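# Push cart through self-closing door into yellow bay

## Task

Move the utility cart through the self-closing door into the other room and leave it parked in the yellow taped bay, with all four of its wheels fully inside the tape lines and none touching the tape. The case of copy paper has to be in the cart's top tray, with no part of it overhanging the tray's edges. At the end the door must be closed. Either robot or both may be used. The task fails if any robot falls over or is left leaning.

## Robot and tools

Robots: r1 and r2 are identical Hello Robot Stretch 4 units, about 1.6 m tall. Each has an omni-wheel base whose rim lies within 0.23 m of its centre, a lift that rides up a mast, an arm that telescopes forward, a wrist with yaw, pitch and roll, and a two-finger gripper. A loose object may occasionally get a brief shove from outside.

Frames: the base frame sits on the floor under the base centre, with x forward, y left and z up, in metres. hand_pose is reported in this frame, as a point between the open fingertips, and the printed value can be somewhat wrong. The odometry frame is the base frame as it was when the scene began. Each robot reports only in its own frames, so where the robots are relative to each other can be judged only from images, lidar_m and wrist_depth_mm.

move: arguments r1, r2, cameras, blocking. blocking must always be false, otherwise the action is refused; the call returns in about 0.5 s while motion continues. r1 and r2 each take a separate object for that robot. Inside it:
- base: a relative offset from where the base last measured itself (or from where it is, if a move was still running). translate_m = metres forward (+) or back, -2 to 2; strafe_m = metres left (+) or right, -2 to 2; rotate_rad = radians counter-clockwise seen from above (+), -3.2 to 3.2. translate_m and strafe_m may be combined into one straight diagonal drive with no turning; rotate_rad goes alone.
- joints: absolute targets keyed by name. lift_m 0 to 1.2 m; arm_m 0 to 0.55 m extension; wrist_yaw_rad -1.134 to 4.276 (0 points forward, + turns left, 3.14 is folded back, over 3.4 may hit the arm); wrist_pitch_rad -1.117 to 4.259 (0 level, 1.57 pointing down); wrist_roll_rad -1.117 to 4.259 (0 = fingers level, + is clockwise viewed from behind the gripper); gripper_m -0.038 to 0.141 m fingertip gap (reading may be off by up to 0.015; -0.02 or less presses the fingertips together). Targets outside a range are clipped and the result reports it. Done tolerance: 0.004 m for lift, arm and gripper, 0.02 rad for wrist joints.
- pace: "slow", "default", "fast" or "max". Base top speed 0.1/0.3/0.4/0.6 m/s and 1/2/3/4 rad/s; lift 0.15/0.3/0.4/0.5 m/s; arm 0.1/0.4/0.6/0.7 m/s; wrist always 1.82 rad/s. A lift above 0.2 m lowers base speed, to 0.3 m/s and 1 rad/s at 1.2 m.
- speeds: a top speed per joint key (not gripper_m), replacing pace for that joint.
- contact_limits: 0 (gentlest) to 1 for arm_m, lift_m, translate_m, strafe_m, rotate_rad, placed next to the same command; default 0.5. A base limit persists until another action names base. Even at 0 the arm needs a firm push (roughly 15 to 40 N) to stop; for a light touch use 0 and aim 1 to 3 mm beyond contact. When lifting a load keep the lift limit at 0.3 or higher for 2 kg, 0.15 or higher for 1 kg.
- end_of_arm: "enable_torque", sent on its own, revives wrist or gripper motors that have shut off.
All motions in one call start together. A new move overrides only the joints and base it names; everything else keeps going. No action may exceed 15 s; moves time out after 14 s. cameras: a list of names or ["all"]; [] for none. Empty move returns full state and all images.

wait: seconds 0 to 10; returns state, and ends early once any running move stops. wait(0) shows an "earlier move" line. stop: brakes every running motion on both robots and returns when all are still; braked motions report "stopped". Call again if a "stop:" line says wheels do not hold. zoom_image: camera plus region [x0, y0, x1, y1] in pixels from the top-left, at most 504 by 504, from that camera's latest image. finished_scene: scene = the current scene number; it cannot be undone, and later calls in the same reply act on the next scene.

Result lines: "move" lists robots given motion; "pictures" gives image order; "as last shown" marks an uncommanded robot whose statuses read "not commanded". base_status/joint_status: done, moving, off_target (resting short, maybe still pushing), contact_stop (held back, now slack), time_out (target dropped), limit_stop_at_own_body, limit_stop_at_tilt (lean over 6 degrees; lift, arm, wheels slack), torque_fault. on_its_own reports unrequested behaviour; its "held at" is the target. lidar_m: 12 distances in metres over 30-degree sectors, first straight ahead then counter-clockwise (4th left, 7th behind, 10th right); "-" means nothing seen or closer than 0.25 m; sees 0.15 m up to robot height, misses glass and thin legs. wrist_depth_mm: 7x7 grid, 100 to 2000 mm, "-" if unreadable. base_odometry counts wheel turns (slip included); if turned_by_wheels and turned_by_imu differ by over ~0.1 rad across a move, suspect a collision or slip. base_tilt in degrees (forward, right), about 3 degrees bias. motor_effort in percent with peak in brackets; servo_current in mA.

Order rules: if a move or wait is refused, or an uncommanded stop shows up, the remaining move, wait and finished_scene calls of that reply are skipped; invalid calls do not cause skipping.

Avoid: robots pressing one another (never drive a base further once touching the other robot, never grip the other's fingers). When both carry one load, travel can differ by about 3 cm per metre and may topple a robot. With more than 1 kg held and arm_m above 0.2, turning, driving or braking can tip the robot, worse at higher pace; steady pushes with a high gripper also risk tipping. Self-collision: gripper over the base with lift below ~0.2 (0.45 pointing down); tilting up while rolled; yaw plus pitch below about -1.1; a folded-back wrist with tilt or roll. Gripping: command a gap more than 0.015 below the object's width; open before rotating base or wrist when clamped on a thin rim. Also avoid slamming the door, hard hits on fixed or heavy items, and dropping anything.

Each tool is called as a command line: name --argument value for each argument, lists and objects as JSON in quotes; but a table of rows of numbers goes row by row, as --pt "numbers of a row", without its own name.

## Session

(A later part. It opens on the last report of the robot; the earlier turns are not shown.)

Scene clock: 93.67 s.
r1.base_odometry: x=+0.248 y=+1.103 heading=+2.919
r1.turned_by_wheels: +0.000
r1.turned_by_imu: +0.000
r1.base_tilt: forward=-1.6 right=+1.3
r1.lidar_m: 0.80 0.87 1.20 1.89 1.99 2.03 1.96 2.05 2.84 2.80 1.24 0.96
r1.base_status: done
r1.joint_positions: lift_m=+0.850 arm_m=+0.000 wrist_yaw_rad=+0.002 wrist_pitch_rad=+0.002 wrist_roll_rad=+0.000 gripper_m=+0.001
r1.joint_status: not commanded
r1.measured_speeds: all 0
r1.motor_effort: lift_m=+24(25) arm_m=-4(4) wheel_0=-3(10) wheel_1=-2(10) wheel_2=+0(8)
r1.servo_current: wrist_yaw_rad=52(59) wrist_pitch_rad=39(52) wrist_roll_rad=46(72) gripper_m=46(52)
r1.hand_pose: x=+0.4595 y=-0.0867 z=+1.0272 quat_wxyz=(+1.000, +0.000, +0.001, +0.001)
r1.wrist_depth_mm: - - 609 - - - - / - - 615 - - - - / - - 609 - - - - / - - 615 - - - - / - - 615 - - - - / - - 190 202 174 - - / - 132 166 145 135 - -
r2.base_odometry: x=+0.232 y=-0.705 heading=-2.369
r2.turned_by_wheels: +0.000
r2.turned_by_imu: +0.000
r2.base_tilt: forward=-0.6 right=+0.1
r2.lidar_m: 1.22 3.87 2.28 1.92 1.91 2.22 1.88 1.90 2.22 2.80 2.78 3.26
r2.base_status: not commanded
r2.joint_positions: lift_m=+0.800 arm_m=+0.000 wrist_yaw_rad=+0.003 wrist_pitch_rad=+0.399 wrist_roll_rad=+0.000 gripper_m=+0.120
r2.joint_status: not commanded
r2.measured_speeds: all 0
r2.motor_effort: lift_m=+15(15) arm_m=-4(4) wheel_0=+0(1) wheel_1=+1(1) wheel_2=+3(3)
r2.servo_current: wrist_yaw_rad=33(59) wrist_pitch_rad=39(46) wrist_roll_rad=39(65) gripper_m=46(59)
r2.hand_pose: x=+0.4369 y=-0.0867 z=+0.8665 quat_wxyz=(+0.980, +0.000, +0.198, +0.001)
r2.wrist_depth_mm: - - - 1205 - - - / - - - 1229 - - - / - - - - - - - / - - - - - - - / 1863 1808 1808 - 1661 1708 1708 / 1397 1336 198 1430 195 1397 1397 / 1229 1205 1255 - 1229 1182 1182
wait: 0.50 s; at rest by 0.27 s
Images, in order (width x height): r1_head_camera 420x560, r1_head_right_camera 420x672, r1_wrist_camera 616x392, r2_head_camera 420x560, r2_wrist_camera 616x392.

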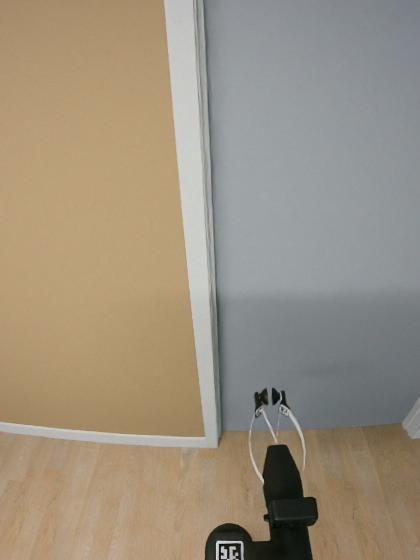

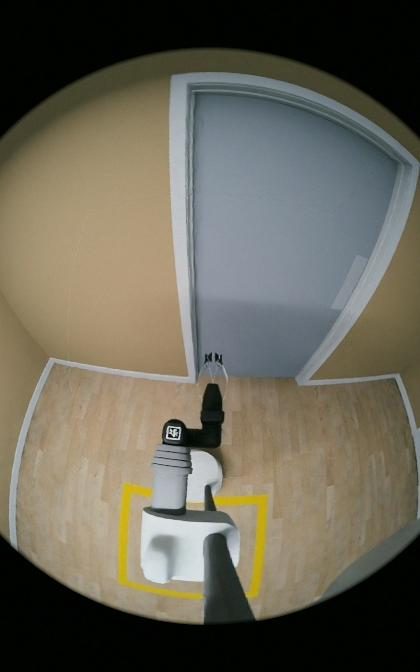

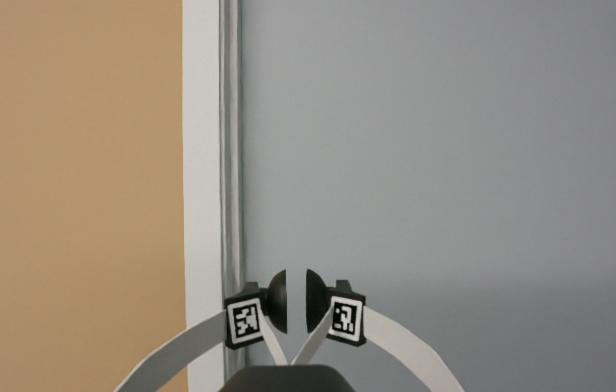

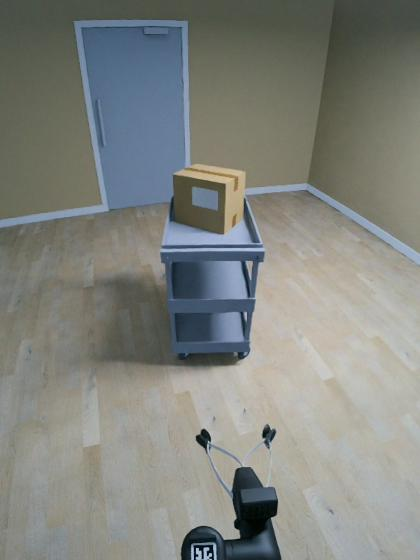

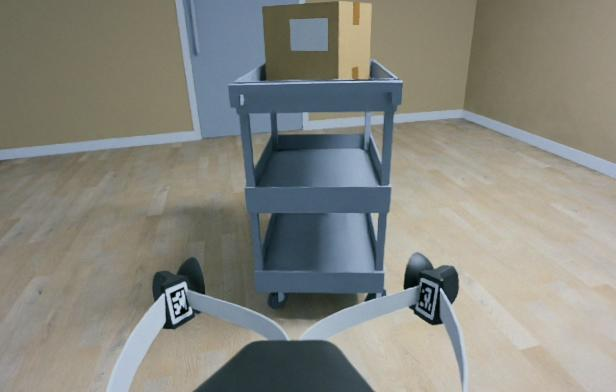

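zoom_image --camera "r2_head_camera" --region '[140, 150, 290, 370]'

zoom_image --camera "r2_wrist_camera" --region '[210, 0, 430, 140]'

move --blocking false --r1 '{"base":{"strafe_m":-0.5},"pace":"fast"}' --r2 '{"base":{"translate_m":0.35},"joints":{"lift_m":0.97,"wrist_pitch_rad":0.7}}'

wait --seconds 2

wait --seconds 2 --cameras '["r1_head_camera","r1_wrist_camera","r2_head_camera","r2_wrist_camera"]'

Scaled by 2.291 from the camera's image (finer frame: 1200x1600).

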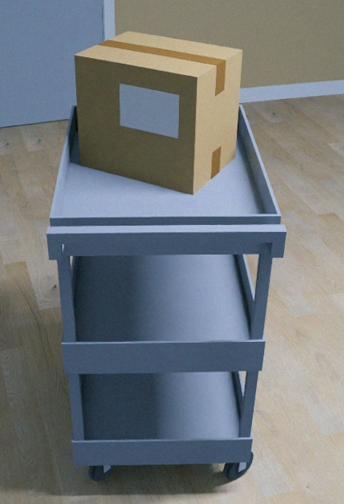

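Scaled by 2.291.

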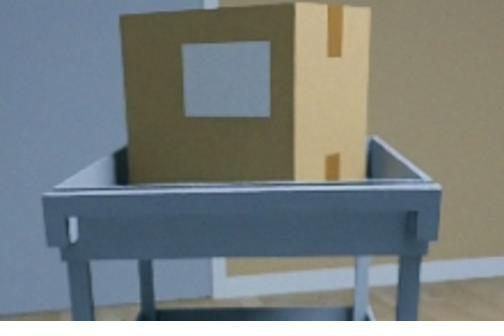

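Scene clock: 110.90 s.
move: r1 moving; r2 moving
r1.base_odometry: x=+0.258 y=+1.150 heading=+2.919
r1.turned_by_wheels: +0.000
r1.turned_by_imu: +0.000
r1.base_tilt: forward=-1.6 right=+1.2
r1.lidar_m: 0.81 0.88 1.19 1.96 2.02 2.03 1.95 2.06 2.84 2.76 1.24 0.94
r1.base_status: strafe_m moving
r1.joint_positions: lift_m=+0.850 arm_m=+0.000 wrist_yaw_rad=+0.002 wrist_pitch_rad=+0.002 wrist_roll_rad=+0.000 gripper_m=+0.001
r1.joint_status: not commanded
r1.measured_speeds: translate_m=+0.000 strafe_m=-0.189 rotate_rad=+0.000 lift_m=+0.000 arm_m=+0.000 wrist_yaw_rad=+0.000 wrist_pitch_rad=+0.000 wrist_roll_rad=+0.000
r1.motor_effort: lift_m=+24(24) arm_m=-4(4) wheel_0=+11(14) wheel_1=-10(12) wheel_2=+1(1)
r1.servo_current: wrist_yaw_rad=46(65) wrist_pitch_rad=39(52) wrist_roll_rad=52(59) gripper_m=52(52)
r1.hand_pose: x=+0.4595 y=-0.0867 z=+1.0272 quat_wxyz=(+1.000, +0.000, +0.001, +0.001)
r1.wrist_depth_mm: - 609 - - - - - / - 615 - - - - - / - 615 - - - - - / - 609 - - - - - / - 609 683 - - - - / - 615 189 202 175 - - / - 132 179 145 135 - -
r2.base_odometry: x=+0.209 y=-0.727 heading=-2.369
r2.turned_by_wheels: +0.000
r2.turned_by_imu: +0.001
r2.base_tilt: forward=-0.7 right=+0.0
r2.lidar_m: 1.19 3.81 2.30 1.93 1.94 2.25 1.92 1.92 2.26 2.78 2.79 3.24
r2.base_status: translate_m moving
r2.joint_positions: lift_m=+0.838 arm_m=+0.000 wrist_yaw_rad=+0.003 wrist_pitch_rad=+0.697 wrist_roll_rad=+0.000 gripper_m=+0.120
r2.joint_status: lift_m moving; wrist_pitch_rad moving
r2.measured_speeds: translate_m=+0.120 strafe_m=+0.001 rotate_rad=+0.000 lift_m=+0.146 arm_m=+0.000 wrist_yaw_rad=+0.000 wrist_pitch_rad=+0.050 wrist_roll_rad=+0.000
r2.motor_effort: lift_m=+24(25) arm_m=-4(4) wheel_0=+8(10) wheel_1=+8(8) wheel_2=-12(13)
r2.servo_current: wrist_yaw_rad=39(59) wrist_pitch_rad=39(111) wrist_roll_rad=52(52) gripper_m=46(52)
r2.hand_pose: x=+0.3922 y=-0.0868 z=+0.8306 quat_wxyz=(+0.940, +0.000, +0.342, +0.001)
r2.wrist_depth_mm: - - - - - - - / - - - - - - - / 1921 1863 1808 - 1756 1756 1756 / 1576 1576 1537 1430 1464 1499 1464 / 1336 1308 1308 1308 1281 1281 1229 / 1138 1098 201 1138 199 1078 1078 / 1025 1008 1008 - 1008 976 976
pictures: none

Scene clock: 112.90 s.
earlier move: r1 moving; r2 moving
r1.base_odometry: x=+0.358 y=+1.590 heading=+2.919
r1.turned_by_wheels: +0.000
r1.turned_by_imu: -0.003
r1.base_tilt: forward=-1.6 right=+1.3
r1.lidar_m: 0.88 0.92 1.20 2.39 2.50 2.03 1.96 2.08 2.40 2.31 1.16 0.91
r1.base_status: strafe_m moving
r1.joint_positions: lift_m=+0.850 arm_m=+0.000 wrist_yaw_rad=+0.002 wrist_pitch_rad=+0.002 wrist_roll_rad=+0.000 gripper_m=+0.001
r1.joint_status: not commanded
r1.measured_speeds: all 0
r1.motor_effort: lift_m=+24(24) arm_m=-4(4) wheel_0=+1(14) wheel_1=+1(13) wheel_2=+0(2)
r1.servo_current: wrist_yaw_rad=52(65) wrist_pitch_rad=46(52) wrist_roll_rad=39(72) gripper_m=46(52)
r1.hand_pose: x=+0.4595 y=-0.0867 z=+1.0272 quat_wxyz=(+1.000, +0.000, +0.001, +0.001)
r1.wrist_depth_mm: - - - - - 691 - / - - - - - 691 615 / - - - - - 699 615 / - - - - - 699 627 / - - - - - 691 634 / - - 186 203 175 683 621 / - 132 158 145 135 661 -
r2.base_odometry: x=-0.019 y=-0.949 heading=-2.369
r2.turned_by_wheels: +0.000
r2.turned_by_imu: +0.000
r2.base_tilt: forward=-0.7 right=+0.1
r2.lidar_m: 0.89 3.53 2.38 2.05 2.04 2.38 2.23 2.22 2.61 2.70 2.71 0.94
r2.base_status: translate_m moving
r2.joint_positions: lift_m=+0.970 arm_m=+0.000 wrist_yaw_rad=+0.003 wrist_pitch_rad=+0.698 wrist_roll_rad=+0.000 gripper_m=+0.120
r2.joint_status: all done
r2.measured_speeds: all 0
r2.motor_effort: lift_m=+21(26) arm_m=-4(4) wheel_0=+6(10) wheel_1=+2(8) wheel_2=-4(15)
r2.servo_current: wrist_yaw_rad=52(59) wrist_pitch_rad=39(111) wrist_roll_rad=52(59) gripper_m=46(59)
r2.hand_pose: x=+0.3920 y=-0.0868 z=+0.9625 quat_wxyz=(+0.940, +0.000, +0.342, +0.001)
r2.wrist_depth_mm: - - - 931 1025 - - / - - - - - - - / - - - - 1863 - - / 1756 1708 1708 - 1618 1708 1661 / 1499 1464 1464 - 1397 1464 1397 / 1308 1255 198 1281 200 1229 1229 / 1182 1138 1160 - 1138 1118 1098
wait: 2.00 s; no rest
pictures: none

Scene clock: 112.97 s.
earlier move: r1 done; r2 moving
r1.base_odometry: x=+0.358 y=+1.590 heading=+2.919
r1.turned_by_wheels: +0.000
r1.turned_by_imu: +0.000
r1.base_tilt: forward=-1.6 right=+1.3
r1.lidar_m: 0.90 0.94 1.21 2.40 2.49 2.02 1.95 2.05 2.43 2.32 1.18 0.93
r1.base_status: done
r1.joint_positions: lift_m=+0.850 arm_m=+0.000 wrist_yaw_rad=+0.002 wrist_pitch_rad=+0.002 wrist_roll_rad=+0.000 gripper_m=+0.001
r1.joint_status: not commanded
r1.measured_speeds: all 0
r1.motor_effort: lift_m=+24(24) arm_m=-4(4) wheel_0=+0(14) wheel_1=+0(13) wheel_2=+0(2)
r1.servo_current: wrist_yaw_rad=46(65) wrist_pitch_rad=39(52) wrist_roll_rad=59(72) gripper_m=52(52)
r1.hand_pose: x=+0.4595 y=-0.0867 z=+1.0272 quat_wxyz=(+1.000, +0.000, +0.001, +0.001)
r1.wrist_depth_mm: - - - - - 683 - / - - - - - 676 615 / - - - - - 683 609 / - - - - - 683 627 / - - - - - 707 627 / - - 186 203 175 691 627 / - 132 158 145 145 676 -
r2.base_odometry: x=-0.019 y=-0.949 heading=-2.369
r2.turned_by_wheels: +0.000
r2.turned_by_imu: +0.000
r2.base_tilt: forward=-0.7 right=+0.0
r2.lidar_m: 0.89 3.51 2.41 2.05 2.00 2.42 2.22 2.22 2.61 2.70 2.70 0.93
r2.base_status: translate_m moving
r2.joint_positions: lift_m=+0.970 arm_m=+0.000 wrist_yaw_rad=+0.003 wrist_pitch_rad=+0.698 wrist_roll_rad=+0.000 gripper_m=+0.120
r2.joint_status: all done
r2.measured_speeds: all 0
r2.motor_effort: lift_m=+21(26) arm_m=-4(4) wheel_0=+2(10) wheel_1=+2(8) wheel_2=-4(15)
r2.servo_current: wrist_yaw_rad=39(59) wrist_pitch_rad=46(111) wrist_roll_rad=46(59) gripper_m=59(59)
r2.hand_pose: x=+0.3920 y=-0.0868 z=+0.9625 quat_wxyz=(+0.940, +0.000, +0.342, +0.001)
r2.wrist_depth_mm: - - - 931 1025 - - / - - - - - - - / - - - - 1863 - 1921 / 1808 1756 1661 - 1576 1661 1661 / 1499 1464 1499 - 1366 1430 1430 / 1308 1255 198 1308 200 1205 1205 / 1160 1118 1160 - 1160 1118 1138
wait: 0.07 of 2 s (r1 has come to rest)
Images, in order (width x height): r1_head_camera 420x560, r1_wrist_camera 616x392, r2_head_camera 420x560, r2_wrist_camera 616x392.

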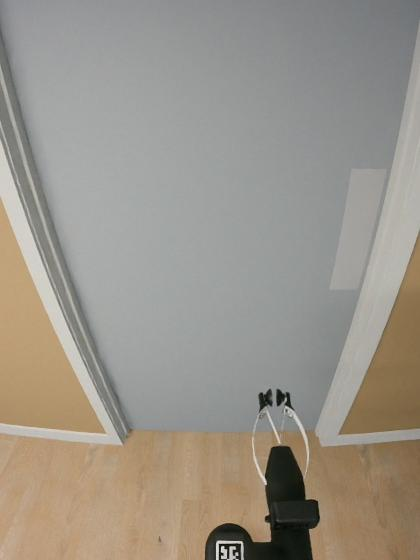

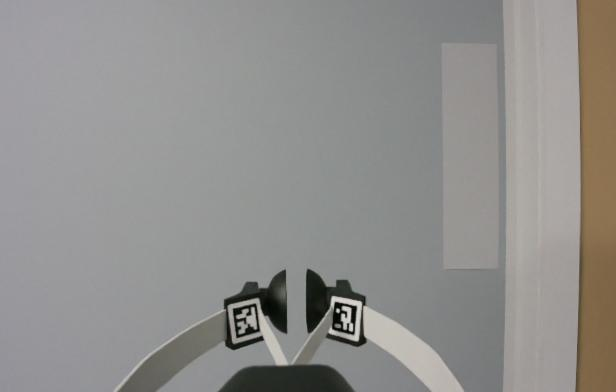

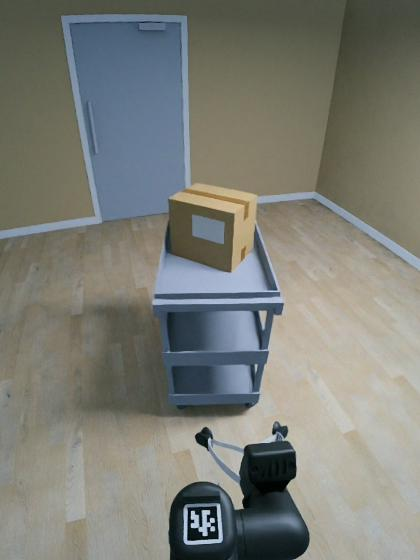

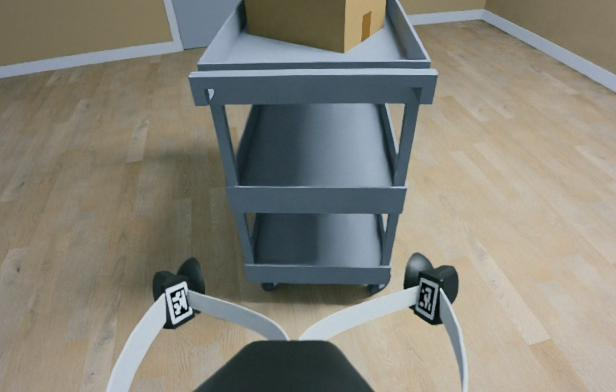

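move --blocking false --r2 '{"base":{"translate_m":0.46},"joints":{"lift_m":1.1,"wrist_pitch_rad":1.57,"wrist_roll_rad":1.57,"arm_m":0.2},"pace":"default"}' --r1 '{"base":{"strafe_m":-0.08}}'

wait --seconds 1

wait --seconds 4 --cameras '["r2_head_camera","r2_wrist_camera","r2_head_right_camera"]'

Scene clock: 144.47 s.
earlier move: r2 done
move: r1 moving; r2 moving
r1.base_odometry: x=+0.366 y=+1.626 heading=+2.919
r1.turned_by_wheels: +0.000
r1.turned_by_imu: +0.000
r1.base_tilt: forward=-1.6 right=+1.3
r1.lidar_m: 0.89 0.94 1.21 2.42 2.51 2.03 1.95 2.07 2.37 2.26 1.18 0.91
r1.base_status: strafe_m moving
r1.joint_positions: lift_m=+0.850 arm_m=+0.000 wrist_yaw_rad=+0.002 wrist_pitch_rad=+0.002 wrist_roll_rad=+0.000 gripper_m=+0.001
r1.joint_status: not commanded
r1.measured_speeds: translate_m=+0.000 strafe_m=-0.140 rotate_rad=-0.001 lift_m=+0.000 arm_m=+0.000 wrist_yaw_rad=+0.000 wrist_pitch_rad=+0.000 wrist_roll_rad=+0.000
r1.motor_effort: lift_m=+24(24) arm_m=-4(4) wheel_0=+7(10) wheel_1=-10(11) wheel_2=+1(2)
r1.servo_current: wrist_yaw_rad=52(65) wrist_pitch_rad=39(46) wrist_roll_rad=52(59) gripper_m=46(52)
r1.hand_pose: x=+0.4595 y=-0.0867 z=+1.0272 quat_wxyz=(+1.000, +0.000, +0.001, +0.001)
r1.wrist_depth_mm: - - - - - 668 - / - - - - 683 683 - / - - - - 676 676 - / - - - - 683 676 - / - - - - - 683 - / - - 186 203 175 691 - / - 132 158 145 135 621 -
r2.base_odometry: x=-0.041 y=-0.971 heading=-2.369
r2.turned_by_wheels: +0.000
r2.turned_by_imu: +0.000
r2.base_tilt: forward=-0.7 right=+0.1
r2.lidar_m: 0.85 3.48 2.39 2.03 2.04 2.38 2.27 2.26 2.61 2.69 2.67 0.90
r2.base_status: translate_m moving
r2.joint_positions: lift_m=+1.008 arm_m=+0.051 wrist_yaw_rad=+0.003 wrist_pitch_rad=+1.281 wrist_roll_rad=+0.589 gripper_m=+0.120
r2.joint_status: lift_m moving; arm_m moving; wrist_pitch_rad moving; wrist_roll_rad moving
r2.measured_speeds: translate_m=+0.121 strafe_m=+0.000 rotate_rad=-0.005 lift_m=+0.146 arm_m=+0.195 wrist_yaw_rad=+0.000 wrist_pitch_rad=+1.814 wrist_roll_rad=+1.820
r2.motor_effort: lift_m=+24(24) arm_m=+6(12) wheel_0=+5(10) wheel_1=+7(9) wheel_2=-13(13)
r2.servo_current: wrist_yaw_rad=46(52) wrist_pitch_rad=65(104) wrist_roll_rad=52(98) gripper_m=52(52)
r2.hand_pose: x=+0.3040 y=-0.0872 z=+0.9095 quat_wxyz=(+0.767, +0.232, +0.572, -0.173)
r2.wrist_depth_mm: 1576 - 809 1308 1255 1205 1160 / 1537 904 - 1255 1229 1160 1118 / 1430 1336 1255 1229 1182 1118 1078 / 1366 1308 1229 1160 1138 1060 1042 / 1336 1255 1205 1160 1098 1042 1025 / 1255 1205 198 1098 195 1008 960 / 1205 1138 1138 - - 976 946
pictures: none

Scene clock: 145.30 s.
earlier move: r1 done; r2 moving
r1.base_odometry: x=+0.375 y=+1.668 heading=+2.920
r1.turned_by_wheels: +0.000
r1.turned_by_imu: +0.000
r1.base_tilt: forward=-1.6 right=+1.2
r1.lidar_m: 0.88 0.93 1.21 2.46 2.56 2.01 1.96 2.08 2.33 2.24 1.18 0.89
r1.base_status: done
r1.joint_positions: lift_m=+0.850 arm_m=+0.000 wrist_yaw_rad=+0.002 wrist_pitch_rad=+0.002 wrist_roll_rad=+0.000 gripper_m=+0.001
r1.joint_status: not commanded
r1.measured_speeds: all 0
r1.motor_effort: lift_m=+24(24) arm_m=-4(4) wheel_0=+1(10) wheel_1=+1(11) wheel_2=+0(2)
r1.servo_current: wrist_yaw_rad=59(65) wrist_pitch_rad=52(52) wrist_roll_rad=78(78) gripper_m=46(52)
r1.hand_pose: x=+0.4595 y=-0.0867 z=+1.0272 quat_wxyz=(+1.000, +0.000, +0.001, +0.001)
r1.wrist_depth_mm: - - - - - 627 - / - - - - 683 654 - / - - - - 676 654 - / - - - - 683 668 - / - - - - 683 661 - / - - 186 203 175 654 - / - 132 158 145 145 - -
r2.base_odometry: x=-0.177 y=-1.104 heading=-2.368
r2.turned_by_wheels: +0.000
r2.turned_by_imu: +0.000
r2.base_tilt: forward=-0.7 right=+0.1
r2.lidar_m: 0.66 3.34 2.45 2.10 2.11 2.47 2.44 2.44 2.85 2.65 2.64 0.71
r2.base_status: translate_m moving
r2.joint_positions: lift_m=+1.100 arm_m=+0.199 wrist_yaw_rad=+0.003 wrist_pitch_rad=+1.567 wrist_roll_rad=+1.568 gripper_m=+0.120
r2.joint_status: lift_m moving; arm_m moving; wrist_pitch_rad moving; wrist_roll_rad moving
r2.measured_speeds: translate_m=+0.300 strafe_m=-0.001 rotate_rad=-0.003 lift_m=+0.002 arm_m=+0.037 wrist_yaw_rad=+0.000 wrist_pitch_rad=+0.000 wrist_roll_rad=+0.000
r2.motor_effort: lift_m=+20(25) arm_m=+6(12) wheel_0=+5(11) wheel_1=+7(9) wheel_2=-8(14)
r2.servo_current: wrist_yaw_rad=46(59) wrist_pitch_rad=33(104) wrist_roll_rad=33(104) gripper_m=59(59)
r2.hand_pose: x=+0.3708 y=-0.0874 z=+0.9895 quat_wxyz=(+0.502, +0.500, +0.500, -0.498)
r2.wrist_depth_mm: 1229 1205 1205 1205 1182 1182 1182 / 554 1229 1229 1205 1182 1182 1182 / - 699 1182 1182 1205 1229 1182 / - - 1182 1182 1182 1229 1160 / - - 1229 1182 1205 - 1205 / - 190 200 1205 199 1182 1182 / 559 1229 1229 - 1205 1229 1182
wait: 0.83 of 1 s (r1 has come to rest)
pictures: none

Scene clock: 147.00 s.
earlier move: r2 done
r1.base_odometry: x=+0.375 y=+1.668 heading=+2.920
r1.turned_by_wheels: +0.000
r1.turned_by_imu: +0.000
r1.base_tilt: forward=-1.6 right=+1.3
r1.lidar_m: 0.89 0.94 1.18 2.45 2.57 2.06 1.95 2.06 2.33 2.22 1.16 0.90
r1.base_status: done
r1.joint_positions: lift_m=+0.850 arm_m=+0.000 wrist_yaw_rad=+0.002 wrist_pitch_rad=+0.002 wrist_roll_rad=+0.000 gripper_m=+0.001
r1.joint_status: not commanded
r1.measured_speeds: all 0
r1.motor_effort: lift_m=+24(24) arm_m=-4(4) wheel_0=+1(10) wheel_1=+1(11) wheel_2=+0(2)
r1.servo_current: wrist_yaw_rad=52(65) wrist_pitch_rad=39(52) wrist_roll_rad=59(78) gripper_m=46(59)
r1.hand_pose: x=+0.4595 y=-0.0867 z=+1.0272 quat_wxyz=(+1.000, +0.000, +0.001, +0.001)
r1.wrist_depth_mm: - - - - - 627 - / - - - - 676 654 - / - - - - 691 661 - / - - - - 691 661 - / - - - - 683 668 - / - - 186 202 175 668 - / - 132 158 145 135 - -
r2.base_odometry: x=-0.348 y=-1.270 heading=-2.368
r2.turned_by_wheels: +0.000
r2.turned_by_imu: +0.001
r2.base_tilt: forward=-0.7 right=+0.1
r2.lidar_m: 0.42 0.46 2.53 2.17 2.17 2.52 2.67 2.67 3.02 2.56 2.57 0.45
r2.base_status: done
r2.joint_positions: lift_m=+1.100 arm_m=+0.200 wrist_yaw_rad=+0.003 wrist_pitch_rad=+1.567 wrist_roll_rad=+1.568 gripper_m=+0.120
r2.joint_status: all done
r2.measured_speeds: all 0
r2.motor_effort: lift_m=+21(25) arm_m=+7(12) wheel_0=+3(11) wheel_1=+4(9) wheel_2=-4(14)
r2.servo_current: wrist_yaw_rad=52(65) wrist_pitch_rad=33(104) wrist_roll_rad=59(104) gripper_m=52(59)
r2.hand_pose: x=+0.3720 y=-0.0874 z=+0.9895 quat_wxyz=(+0.502, +0.500, +0.500, -0.498)
r2.wrist_depth_mm: 399 402 1205 1205 1182 1205 1182 / - - 368 1205 1182 1205 1182 / - - 373 1160 1182 1182 1160 / - - 377 1205 1160 1205 1205 / - - 353 1229 1205 - 1205 / - 186 200 1205 199 1182 1182 / - - 379 - 1205 1205 1205
wait: 1.70 of 4 s (r2 has come to rest)
pictures: r2_head_camera, r2_head_right_camera, r2_wrist_camera
Images, in order (width x height): r2_head_camera 420x560, r2_head_right_camera 420x672, r2_wrist_camera 616x392.

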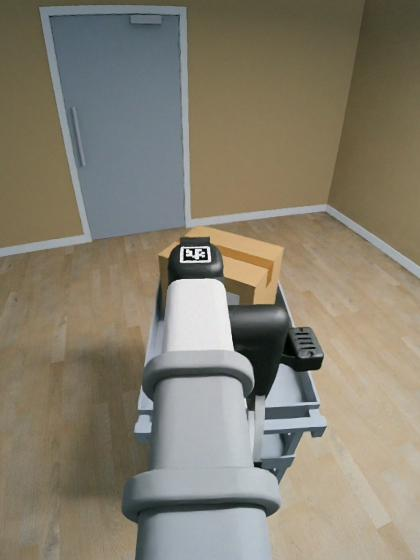

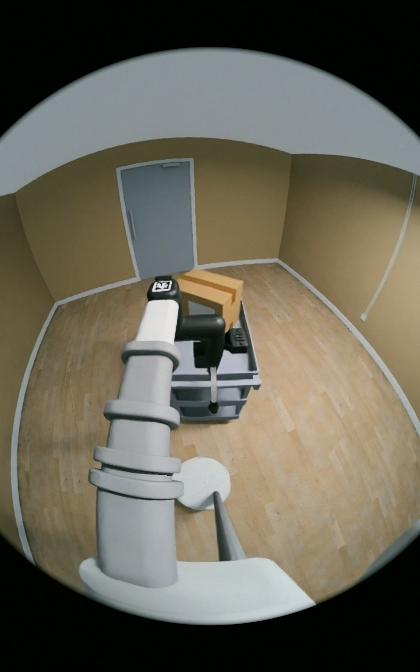

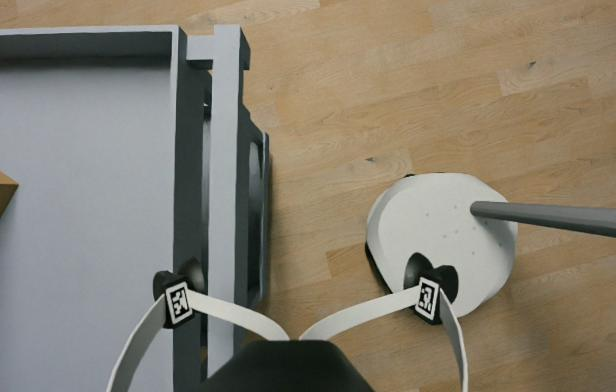

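move --blocking false --r2 '{"joints":{"arm_m":0.295}}'

wait --seconds 1.5 --cameras '["r2_wrist_camera"]'

move --blocking false --r2 '{"joints":{"lift_m":0.88},"contact_limits":{"lift_m":0.2}}'

wait --seconds 2 --cameras '["r2_wrist_camera"]'

Scene clock: 156.07 s.
move: r2 moving
r1: as last shown
r1.motor_effort: lift_m=+24(24) arm_m=-4(4) wheel_0=+1(2) wheel_1=+1(1) wheel_2=+0(0)
r2.base_odometry: x=-0.348 y=-1.270 heading=-2.368
r2.turned_by_wheels: +0.000
r2.turned_by_imu: +0.000
r2.base_tilt: forward=-0.7 right=+0.1
r2.lidar_m: 0.41 0.45 2.52 2.19 2.15 2.52 2.67 2.67 3.00 2.56 2.59 0.45
r2.base_status: not commanded
r2.joint_positions: lift_m=+1.100 arm_m=+0.250 wrist_yaw_rad=+0.003 wrist_pitch_rad=+1.567 wrist_roll_rad=+1.568 gripper_m=+0.120
r2.joint_status: arm_m moving
r2.measured_speeds: translate_m=+0.000 strafe_m=+0.000 rotate_rad=+0.000 lift_m=+0.000 arm_m=+0.189 wrist_yaw_rad=+0.000 wrist_pitch_rad=+0.000 wrist_roll_rad=+0.000
r2.motor_effort: lift_m=+21(21) arm_m=+7(11) wheel_0=+3(4) wheel_1=+4(5) wheel_2=-4(4)
r2.servo_current: wrist_yaw_rad=39(65) wrist_pitch_rad=46(46) wrist_roll_rad=46(52) gripper_m=52(52)
r2.hand_pose: x=+0.4225 y=-0.0874 z=+0.9895 quat_wxyz=(+0.502, +0.500, +0.500, -0.498)
r2.wrist_depth_mm: 397 397 399 1205 1182 1182 1182 / - - 355 1182 1205 1205 1182 / - - 357 1182 1182 1205 1182 / 418 - 362 1205 1182 1205 1182 / - - 364 1205 1182 - 1205 / - 185 198 1205 199 1205 1229 / - - - - 1182 1205 1205
pictures: none

Scene clock: 156.83 s.
earlier move: r2 done
r1.base_odometry: x=+0.375 y=+1.668 heading=+2.920
r1.turned_by_wheels: +0.000
r1.turned_by_imu: +0.000
r1.base_tilt: forward=-1.6 right=+1.3
r1.lidar_m: 0.90 0.94 1.18 2.47 2.58 2.03 1.96 2.05 2.30 2.23 1.18 0.89
r1.base_status: not commanded
r1.joint_positions: lift_m=+0.850 arm_m=+0.000 wrist_yaw_rad=+0.002 wrist_pitch_rad=+0.002 wrist_roll_rad=+0.000 gripper_m=+0.001
r1.joint_status: not commanded
r1.measured_speeds: all 0
r1.motor_effort: lift_m=+24(24) arm_m=-3(4) wheel_0=+1(2) wheel_1=+1(1) wheel_2=+0(0)
r1.servo_current: wrist_yaw_rad=52(65) wrist_pitch_rad=39(46) wrist_roll_rad=52(65) gripper_m=46(52)
r1.hand_pose: x=+0.4595 y=-0.0867 z=+1.0272 quat_wxyz=(+1.000, +0.000, +0.001, +0.001)
r1.wrist_depth_mm: - - - - - 627 - / - - - - 676 654 - / - - - - 683 661 - / - - - - 683 661 - / - - - - 683 668 - / - - 186 202 175 661 - / - 132 158 145 135 - -
r2.base_odometry: x=-0.348 y=-1.270 heading=-2.368
r2.turned_by_wheels: +0.000
r2.turned_by_imu: +0.000
r2.base_tilt: forward=-0.7 right=+0.1
r2.lidar_m: 0.41 0.41 2.55 2.17 2.17 2.51 2.67 2.67 2.97 2.56 2.59 0.45
r2.base_status: not commanded
r2.joint_positions: lift_m=+1.100 arm_m=+0.295 wrist_yaw_rad=+0.003 wrist_pitch_rad=+1.567 wrist_roll_rad=+1.568 gripper_m=+0.120
r2.joint_status: all done
r2.measured_speeds: all 0
r2.motor_effort: lift_m=+21(21) arm_m=+7(11) wheel_0=+3(4) wheel_1=+4(5) wheel_2=-3(4)
r2.servo_current: wrist_yaw_rad=39(65) wrist_pitch_rad=39(46) wrist_roll_rad=46(65) gripper_m=52(59)
r2.hand_pose: x=+0.4670 y=-0.0874 z=+0.9895 quat_wxyz=(+0.502, +0.500, +0.500, -0.498)
r2.wrist_depth_mm: 375 404 404 1205 1229 1182 1205 / - - - 351 1229 1205 1205 / 404 - - 351 1205 1205 1205 / 373 - - 351 1182 - 1160 / 399 - - 351 1205 - 1205 / 427 186 190 351 198 1205 1182 / - - - - 1205 1205 1205
wait: 0.77 of 1.5 s (r2 has come to rest)
Images, in order (width x height): r2_wrist_camera 616x392.

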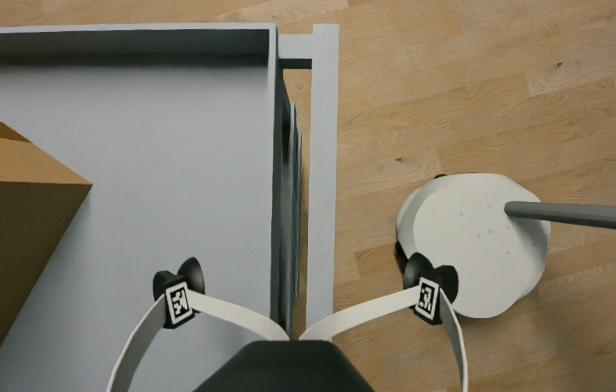

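Scene clock: 157.33 s.
move: r2 moving
r1: as last shown
r2.base_odometry: x=-0.348 y=-1.270 heading=-2.368
r2.turned_by_wheels: +0.000
r2.turned_by_imu: +0.000
r2.base_tilt: forward=-0.7 right=+0.0
r2.lidar_m: 0.42 0.43 2.51 2.18 2.14 2.49 2.69 2.66 3.01 2.59 2.57 0.46
r2.base_status: not commanded
r2.joint_positions: lift_m=+1.062 arm_m=+0.295 wrist_yaw_rad=+0.003 wrist_pitch_rad=+1.567 wrist_roll_rad=+1.568 gripper_m=+0.120
r2.joint_status: lift_m moving
r2.measured_speeds: translate_m=+0.000 strafe_m=+0.000 rotate_rad=+0.000 lift_m=-0.146 arm_m=+0.000 wrist_yaw_rad=+0.000 wrist_pitch_rad=+0.000 wrist_roll_rad=+0.000
r2.motor_effort: lift_m=+15(22) arm_m=+7(8) wheel_0=+3(4) wheel_1=+4(5) wheel_2=-4(4)
r2.servo_current: wrist_yaw_rad=46(52) wrist_pitch_rad=39(46) wrist_roll_rad=46(65) gripper_m=52(59)
r2.contact_limits: lift_m 0.2
r2.hand_pose: x=+0.4670 y=-0.0874 z=+0.9522 quat_wxyz=(+0.502, +0.500, +0.500, -0.498)
r2.wrist_depth_mm: 345 347 347 342 1182 1138 1160 / - - - 320 1160 1160 1160 / - - - 324 1160 1138 1138 / 355 - - 332 1160 - 1138 / 387 - - 319 1160 - 1138 / - 186 190 317 200 1138 1160 / - - - - 1160 1182 1160
pictures: none

Scene clock: 158.83 s.
earlier move: r2 contact_stop
r1.base_odometry: x=+0.375 y=+1.668 heading=+2.920
r1.turned_by_wheels: +0.000
r1.turned_by_imu: +0.000
r1.base_tilt: forward=-1.6 right=+1.3
r1.lidar_m: 0.87 0.94 1.21 2.47 2.58 2.03 1.95 2.05 2.33 2.25 1.17 0.89
r1.base_status: not commanded
r1.joint_positions: lift_m=+0.850 arm_m=+0.000 wrist_yaw_rad=+0.002 wrist_pitch_rad=+0.002 wrist_roll_rad=+0.000 gripper_m=+0.001
r1.joint_status: not commanded
r1.measured_speeds: all 0
r1.motor_effort: lift_m=+24(24) arm_m=-4(4) wheel_0=+1(2) wheel_1=+1(1) wheel_2=+0(0)
r1.servo_current: wrist_yaw_rad=46(72) wrist_pitch_rad=39(52) wrist_roll_rad=52(72) gripper_m=52(59)
r1.hand_pose: x=+0.4595 y=-0.0867 z=+1.0272 quat_wxyz=(+1.000, +0.000, +0.001, +0.001)
r1.wrist_depth_mm: - - - - - 634 - / - - - - 691 647 - / - - - - 683 654 - / - - - - 676 654 - / - - - - 691 661 - / - - 186 202 174 668 - / - 132 158 145 135 - -
r2.base_odometry: x=-0.348 y=-1.270 heading=-2.368
r2.turned_by_wheels: +0.000
r2.turned_by_imu: +0.000
r2.base_tilt: forward=-0.6 right=+0.1
r2.lidar_m: 0.41 0.47 2.51 2.14 2.18 2.54 2.68 2.66 2.97 2.56 2.57 0.47
r2.base_status: not commanded
r2.joint_positions: lift_m=+0.957 arm_m=+0.295 wrist_yaw_rad=+0.002 wrist_pitch_rad=+1.567 wrist_roll_rad=+1.568 gripper_m=+0.120
r2.joint_status: lift_m contact_stop (moved -0.143 of -0.220)
r2.measured_speeds: all 0
r2.on_its_own: lift_m is slack since a contact_stop (your +0.880 is given up)
r2.motor_effort: lift_m=+19(22) arm_m=+6(8) wheel_0=+3(4) wheel_1=+2(5) wheel_2=-1(4)
r2.servo_current: wrist_yaw_rad=46(65) wrist_pitch_rad=39(46) wrist_roll_rad=46(65) gripper_m=52(59)
r2.contact_limits: lift_m 0.2
r2.hand_pose: x=+0.4670 y=-0.0874 z=+0.8469 quat_wxyz=(+0.502, +0.500, +0.500, -0.498)
r2.wrist_depth_mm: - - 254 208 1060 1060 1060 / - - 216 207 1042 1060 1042 / - - 221 208 1060 1042 1042 / - - 224 208 1060 - 1042 / - - 224 208 1078 - - / - 185 197 209 195 - 1042 / - - - - 1078 1060 1060
wait: 1.50 of 2 s (r2 has come to rest)
Images, in order (width x height): r2_wrist_camera 616x392.

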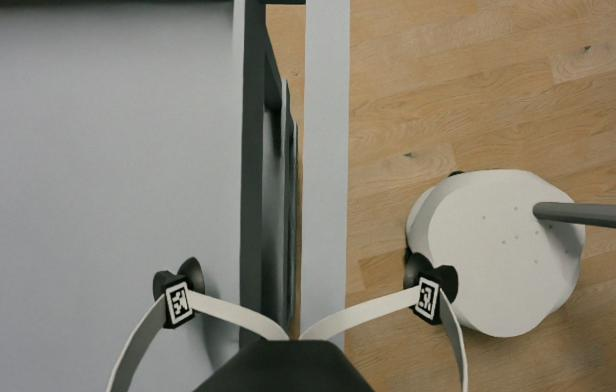

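move --blocking false --r2 '{"joints":{"lift_m":0.968}}'

wait --seconds 0.5

move --blocking false --r2 '{"joints":{"gripper_m":0.015}}'

wait --seconds 2 --cameras '["r2_wrist_camera"]'

Scene clock: 175.30 s.
move: r2 moving
r1: as last shown
r2.base_odometry: x=-0.348 y=-1.270 heading=-2.368
r2.turned_by_wheels: +0.000
r2.turned_by_imu: +0.000
r2.base_tilt: forward=-0.6 right=+0.1
r2.lidar_m: 0.41 0.46 2.50 2.16 2.15 2.53 2.67 2.66 3.00 2.56 2.56 0.47
r2.base_status: not commanded
r2.joint_positions: lift_m=+0.968 arm_m=+0.295 wrist_yaw_rad=+0.002 wrist_pitch_rad=+1.567 wrist_roll_rad=+1.568 gripper_m=+0.120
r2.joint_status: lift_m moving
r2.measured_speeds: all 0
r2.motor_effort: lift_m=+21(24) arm_m=+6(6) wheel_0=+3(4) wheel_1=+2(3) wheel_2=-1(1)
r2.servo_current: wrist_yaw_rad=39(52) wrist_pitch_rad=39(39) wrist_roll_rad=46(52) gripper_m=52(52)
r2.hand_pose: x=+0.4670 y=-0.0874 z=+0.8575 quat_wxyz=(+0.502, +0.500, +0.500, -0.498)
r2.wrist_depth_mm: - - - 219 1060 1060 1060 / - - 219 219 1060 1042 1060 / - - - 219 1078 1078 1060 / - - 270 220 1060 - 1042 / - - 226 220 1078 - - / - 185 197 220 196 - 1060 / - - - - 1078 1060 1060
pictures: none

Scene clock: 175.47 s.
earlier move: r2 done
r1.base_odometry: x=+0.375 y=+1.668 heading=+2.920
r1.turned_by_wheels: +0.000
r1.turned_by_imu: +0.000
r1.base_tilt: forward=-1.6 right=+1.3
r1.lidar_m: 0.88 0.94 1.20 2.47 2.58 2.04 1.95 2.06 2.33 2.24 1.14 0.89
r1.base_status: not commanded
r1.joint_positions: lift_m=+0.850 arm_m=+0.000 wrist_yaw_rad=+0.002 wrist_pitch_rad=+0.002 wrist_roll_rad=+0.000 gripper_m=+0.001
r1.joint_status: not commanded
r1.measured_speeds: all 0
r1.motor_effort: lift_m=+24(24) arm_m=-4(4) wheel_0=+1(2) wheel_1=+1(1) wheel_2=+0(0)
r1.servo_current: wrist_yaw_rad=52(65) wrist_pitch_rad=26(46) wrist_roll_rad=33(65) gripper_m=46(52)
r1.hand_pose: x=+0.4595 y=-0.0867 z=+1.0272 quat_wxyz=(+1.000, +0.000, +0.001, +0.001)
r1.wrist_depth_mm: - - - - - 627 - / - - - - 683 654 - / - - - - 683 654 - / - - - - 683 668 - / - - - - 691 668 - / - - 187 202 175 668 - / - 132 158 146 135 - -
r2.base_odometry: x=-0.348 y=-1.270 heading=-2.368
r2.turned_by_wheels: +0.000
r2.turned_by_imu: +0.000
r2.base_tilt: forward=-0.6 right=+0.0
r2.lidar_m: 0.42 0.46 2.51 2.18 2.17 2.54 2.66 2.68 3.01 2.58 2.58 0.47
r2.base_status: not commanded
r2.joint_positions: lift_m=+0.968 arm_m=+0.295 wrist_yaw_rad=+0.002 wrist_pitch_rad=+1.567 wrist_roll_rad=+1.568 gripper_m=+0.120
r2.joint_status: all done
r2.measured_speeds: all 0
r2.motor_effort: lift_m=+21(24) arm_m=+6(7) wheel_0=+3(4) wheel_1=+2(3) wheel_2=-1(1)
r2.servo_current: wrist_yaw_rad=26(52) wrist_pitch_rad=39(39) wrist_roll_rad=59(59) gripper_m=52(52)
r2.hand_pose: x=+0.4670 y=-0.0874 z=+0.8575 quat_wxyz=(+0.502, +0.500, +0.500, -0.498)
r2.wrist_depth_mm: - - - 217 1060 1060 1060 / - - 218 219 1078 1060 1078 / - - - 218 1098 1042 1060 / - - 270 219 1060 - 1060 / - - 227 219 1078 - - / - 186 198 220 197 - 1060 / - - - - 1078 1060 1078
wait: 0.17 of 0.5 s (r2 has come to rest)
pictures: none

Scene clock: 175.97 s.
move: r2 moving
r1: as last shown
r2.base_odometry: x=-0.348 y=-1.270 heading=-2.368
r2.turned_by_wheels: +0.000
r2.turned_by_imu: +0.000
r2.base_tilt: forward=-0.7 right=+0.1
r2.lidar_m: 0.42 0.45 2.53 2.18 2.16 2.51 2.70 2.69 3.00 2.58 2.59 0.44
r2.base_status: not commanded
r2.joint_positions: lift_m=+0.968 arm_m=+0.295 wrist_yaw_rad=+0.002 wrist_pitch_rad=+1.567 wrist_roll_rad=+1.568 gripper_m=+0.106
r2.joint_status: gripper_m moving
r2.measured_speeds: all 0
r2.motor_effort: lift_m=+21(21) arm_m=+6(6) wheel_0=+3(4) wheel_1=+2(3) wheel_2=-1(1)
r2.servo_current: wrist_yaw_rad=52(52) wrist_pitch_rad=39(46) wrist_roll_rad=33(59) gripper_m=117(117)
r2.hand_pose: x=+0.4670 y=-0.0874 z=+0.8575 quat_wxyz=(+0.502, +0.500, +0.500, -0.498)
r2.wrist_depth_mm: - - - 217 1078 1060 1060 / - - 220 218 1042 1060 1042 / - - - 219 1060 1078 1060 / - - 270 219 1078 - 1042 / - - 225 220 1060 - - / - - 194 220 191 - 1078 / - - - - 1098 1060 1060
pictures: none

Scene clock: 177.37 s.
earlier move: r2 done
r1.base_odometry: x=+0.375 y=+1.668 heading=+2.920
r1.turned_by_wheels: +0.000
r1.turned_by_imu: +0.000
r1.base_tilt: forward=-1.6 right=+1.3
r1.lidar_m: 0.88 0.94 1.19 2.47 2.57 2.03 1.95 2.05 2.32 2.24 1.15 0.88
r1.base_status: not commanded
r1.joint_positions: lift_m=+0.850 arm_m=+0.000 wrist_yaw_rad=+0.002 wrist_pitch_rad=+0.002 wrist_roll_rad=+0.000 gripper_m=+0.001
r1.joint_status: not commanded
r1.measured_speeds: all 0
r1.motor_effort: lift_m=+24(24) arm_m=-4(4) wheel_0=+1(2) wheel_1=+1(1) wheel_2=+0(0)
r1.servo_current: wrist_yaw_rad=46(72) wrist_pitch_rad=46(52) wrist_roll_rad=39(65) gripper_m=52(59)
r1.hand_pose: x=+0.4595 y=-0.0867 z=+1.0272 quat_wxyz=(+1.000, +0.000, +0.001, +0.001)
r1.wrist_depth_mm: - - - - - 627 - / - - - - 683 661 - / - - - - 683 661 - / - - - - 683 661 - / - - - - 691 661 - / - - 186 202 175 661 - / - 132 158 145 135 - -
r2.base_odometry: x=-0.348 y=-1.270 heading=-2.368
r2.turned_by_wheels: +0.000
r2.turned_by_imu: +0.000
r2.base_tilt: forward=-0.6 right=+0.0
r2.lidar_m: 0.43 0.47 2.54 2.18 2.17 2.53 2.66 2.69 2.99 2.58 2.57 0.46
r2.base_status: not commanded
r2.joint_positions: lift_m=+0.968 arm_m=+0.295 wrist_yaw_rad=+0.002 wrist_pitch_rad=+1.567 wrist_roll_rad=+1.569 gripper_m=+0.016
r2.joint_status: all done
r2.measured_speeds: all 0
r2.motor_effort: lift_m=+21(21) arm_m=+5(6) wheel_0=+3(4) wheel_1=+2(3) wheel_2=-1(1)
r2.servo_current: wrist_yaw_rad=59(59) wrist_pitch_rad=39(52) wrist_roll_rad=46(59) gripper_m=163(312)
r2.hand_pose: x=+0.4671 y=-0.0874 z=+0.8575 quat_wxyz=(+0.502, +0.500, +0.500, -0.498)
r2.wrist_depth_mm: - - - 264 1042 1042 1060 / - - - 277 1042 1060 1060 / - - - 216 1060 1078 1060 / - - 219 217 1098 - 842 / - - - 218 1078 - - / - 167 188 218 183 - 1078 / - - - - 1060 1078 1060
wait: 1.40 of 2 s (r2 has come to rest)
Images, in order (width x height): r2_wrist_camera 616x392.

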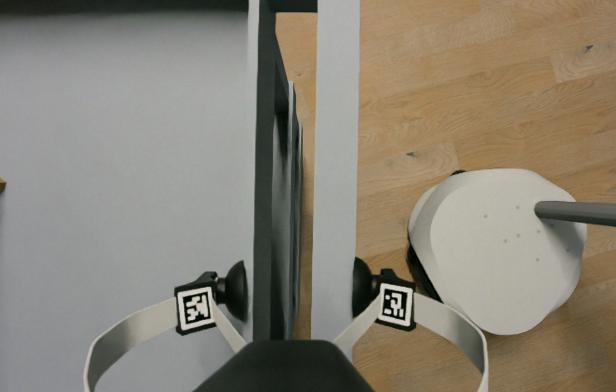

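move --blocking false --r2 '{"base":{"translate_m":-0.45}}'

wait --seconds 4 --cameras '["r2_head_camera","r2_head_right_camera","r2_wrist_camera"]'

Scene clock: 183.40 s.
move: r2 moving
r1: as last shown
r2.base_odometry: x=-0.326 y=-1.249 heading=-2.368
r2.turned_by_wheels: +0.000
r2.turned_by_imu: +0.001
r2.base_tilt: forward=-0.6 right=+0.1
r2.lidar_m: 0.44 0.51 2.51 2.17 2.17 2.57 2.63 2.65 2.99 2.58 2.58 0.49
r2.base_status: translate_m moving
r2.joint_positions: lift_m=+0.968 arm_m=+0.295 wrist_yaw_rad=+0.002 wrist_pitch_rad=+1.560 wrist_roll_rad=+1.569 gripper_m=+0.016
r2.joint_status: not commanded
r2.measured_speeds: translate_m=-0.121 strafe_m=-0.001 rotate_rad=+0.000 lift_m=+0.000 arm_m=+0.000 wrist_yaw_rad=+0.000 wrist_pitch_rad=-0.019 wrist_roll_rad=+0.000
r2.motor_effort: lift_m=+21(21) arm_m=+2(5) wheel_0=-9(9) wheel_1=-8(10) wheel_2=+17(20)
r2.servo_current: wrist_yaw_rad=46(59) wrist_pitch_rad=65(65) wrist_roll_rad=39(59) gripper_m=143(163)
r2.hand_pose: x=+0.4693 y=-0.0874 z=+0.8576 quat_wxyz=(+0.504, +0.502, +0.498, -0.496)
r2.wrist_depth_mm: - - - 219 1060 1060 1025 / - - 224 219 1060 1042 1025 / - - 229 220 1060 1060 1060 / - - 233 220 1060 - 809 / - - 237 220 1060 - - / - 165 204 220 185 - - / - - - - 1060 1078 1042
pictures: none

Scene clock: 185.90 s.
earlier move: r2 done
r1.base_odometry: x=+0.375 y=+1.668 heading=+2.920
r1.turned_by_wheels: +0.000
r1.turned_by_imu: +0.000
r1.base_tilt: forward=-1.6 right=+1.3
r1.lidar_m: 0.90 0.94 1.19 2.47 2.58 2.03 1.95 2.07 2.33 2.23 1.17 0.91
r1.base_status: not commanded
r1.joint_positions: lift_m=+0.850 arm_m=+0.000 wrist_yaw_rad=+0.002 wrist_pitch_rad=+0.002 wrist_roll_rad=+0.000 gripper_m=+0.001
r1.joint_status: not commanded
r1.measured_speeds: all 0
r1.motor_effort: lift_m=+24(24) arm_m=-4(4) wheel_0=+1(2) wheel_1=+1(1) wheel_2=+0(0)
r1.servo_current: wrist_yaw_rad=39(72) wrist_pitch_rad=46(52) wrist_roll_rad=26(72) gripper_m=46(52)
r1.hand_pose: x=+0.4595 y=-0.0867 z=+1.0272 quat_wxyz=(+1.000, +0.000, +0.001, +0.001)
r1.wrist_depth_mm: - - - - - 627 - / - - - - 691 654 - / - - - - 676 661 - / - - - - 691 661 - / - - - - 691 661 - / - - 187 202 175 668 - / - 132 158 145 135 - -
r2.base_odometry: x=-0.026 y=-0.956 heading=-2.368
r2.turned_by_wheels: +0.000
r2.turned_by_imu: +0.001
r2.base_tilt: forward=-0.6 right=+0.0
r2.lidar_m: 0.39 0.42 2.38 2.04 2.02 2.40 2.23 2.24 2.60 2.70 2.70 0.45
r2.base_status: done
r2.joint_positions: lift_m=+0.968 arm_m=+0.295 wrist_yaw_rad=+0.002 wrist_pitch_rad=+1.571 wrist_roll_rad=+1.569 gripper_m=+0.016
r2.joint_status: not commanded
r2.measured_speeds: all 0
r2.motor_effort: lift_m=+19(21) arm_m=-3(5) wheel_0=+0(9) wheel_1=-2(11) wheel_2=+5(20)
r2.servo_current: wrist_yaw_rad=39(65) wrist_pitch_rad=39(72) wrist_roll_rad=46(59) gripper_m=137(163)
r2.hand_pose: x=+0.4661 y=-0.0874 z=+0.8577 quat_wxyz=(+0.501, +0.499, +0.501, -0.499)
r2.wrist_depth_mm: - - - 258 1078 1042 1060 / - - 252 218 1078 1078 1060 / - - - 219 1078 1078 1060 / - - 220 539 1078 - 1078 / - - - 220 1098 - - / - 166 188 220 185 - 1098 / - - - - 1098 1078 1078
wait: 2.50 of 4 s (r2 has come to rest)
Images, in order (width x height): r2_head_camera 420x560, r2_head_right_camera 420x672, r2_wrist_camera 616x392.

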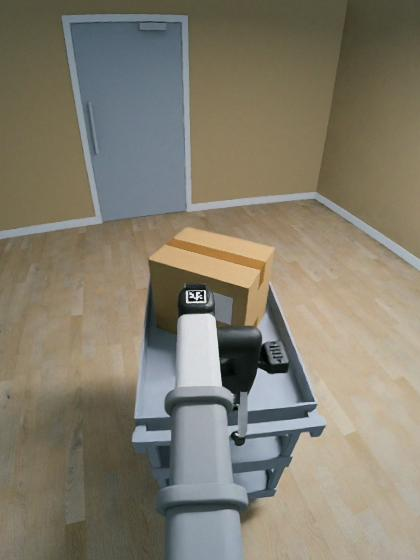

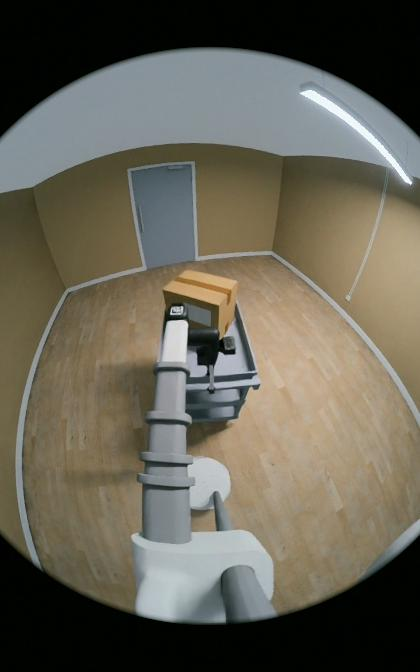

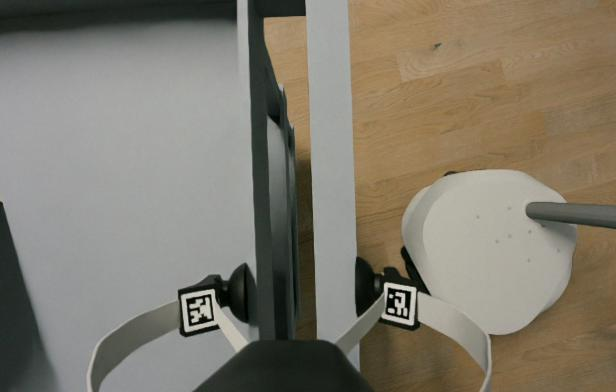

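move --blocking false --r2 '{"base":{"rotate_rad":0.38},"pace":"slow"}' --r1 '{"base":{"translate_m":0.85,"strafe_m":0.11},"pace":"default","contact_limits":{"translate_m":0.8,"strafe_m":0.8}}'

wait --seconds 2 --cameras '["r2_head_camera"]'

wait --seconds 2 --cameras '["r1_head_camera","r1_head_right_camera","r1_wrist_camera","r2_head_camera"]'

r1: "contact_limits": translate_m and strafe_m are given together and make one move, which takes one limit: state it under one of them only
Scene clock: 203.10 s.
r1.base_odometry: x=+0.375 y=+1.668 heading=+2.920
r1.turned_by_wheels: +0.000
r1.turned_by_imu: +0.000
r1.base_tilt: forward=-1.6 right=+1.3
r1.lidar_m: 0.89 0.91 1.19 2.47 2.58 2.03 1.95 2.06 2.35 2.24 1.17 0.91
r1.base_status: not commanded
r1.joint_positions: lift_m=+0.850 arm_m=+0.000 wrist_yaw_rad=+0.002 wrist_pitch_rad=+0.002 wrist_roll_rad=+0.000 gripper_m=+0.001
r1.joint_status: not commanded
r1.measured_speeds: all 0
r1.motor_effort: lift_m=+24(24) arm_m=-4(4) wheel_0=+1(2) wheel_1=+1(1) wheel_2=+0(0)
r1.servo_current: wrist_yaw_rad=52(72) wrist_pitch_rad=46(52) wrist_roll_rad=39(72) gripper_m=46(52)
r1.hand_pose: x=+0.4595 y=-0.0867 z=+1.0272 quat_wxyz=(+1.000, +0.000, +0.001, +0.001)
r1.wrist_depth_mm: - - - - - 634 - / - - - - 683 654 - / - - - - 676 661 - / - - - - 691 661 - / - - - - 699 661 - / - - 186 202 175 661 - / - 132 158 145 135 - -
r2.base_odometry: x=-0.026 y=-0.956 heading=-2.368
r2.turned_by_wheels: +0.000
r2.turned_by_imu: +0.000
r2.base_tilt: forward=-0.7 right=+0.1
r2.lidar_m: 0.41 0.44 2.41 2.02 2.02 2.38 2.22 2.25 2.62 2.70 2.70 0.47
r2.base_status: done
r2.joint_positions: lift_m=+0.968 arm_m=+0.295 wrist_yaw_rad=+0.002 wrist_pitch_rad=+1.571 wrist_roll_rad=+1.569 gripper_m=+0.016
r2.joint_status: not commanded
r2.measured_speeds: all 0
r2.motor_effort: lift_m=+20(21) arm_m=-4(5) wheel_0=+0(9) wheel_1=-2(11) wheel_2=+5(20)
r2.servo_current: wrist_yaw_rad=46(65) wrist_pitch_rad=39(72) wrist_roll_rad=52(59) gripper_m=137(163)
r2.hand_pose: x=+0.4661 y=-0.0874 z=+0.8577 quat_wxyz=(+0.501, +0.499, +0.501, -0.499)
r2.wrist_depth_mm: - - - 258 1098 1078 1060 / - - 252 219 1078 1060 1060 / - - - 220 1042 1078 1078 / - - 220 544 1078 - 1078 / - - - 220 1060 - - / - 165 187 220 185 - 1078 / - 138 - - 1078 1078 1078
pictures: none

not run: a call was refused earlier in this reply.

not run: a call was refused earlier in this reply.


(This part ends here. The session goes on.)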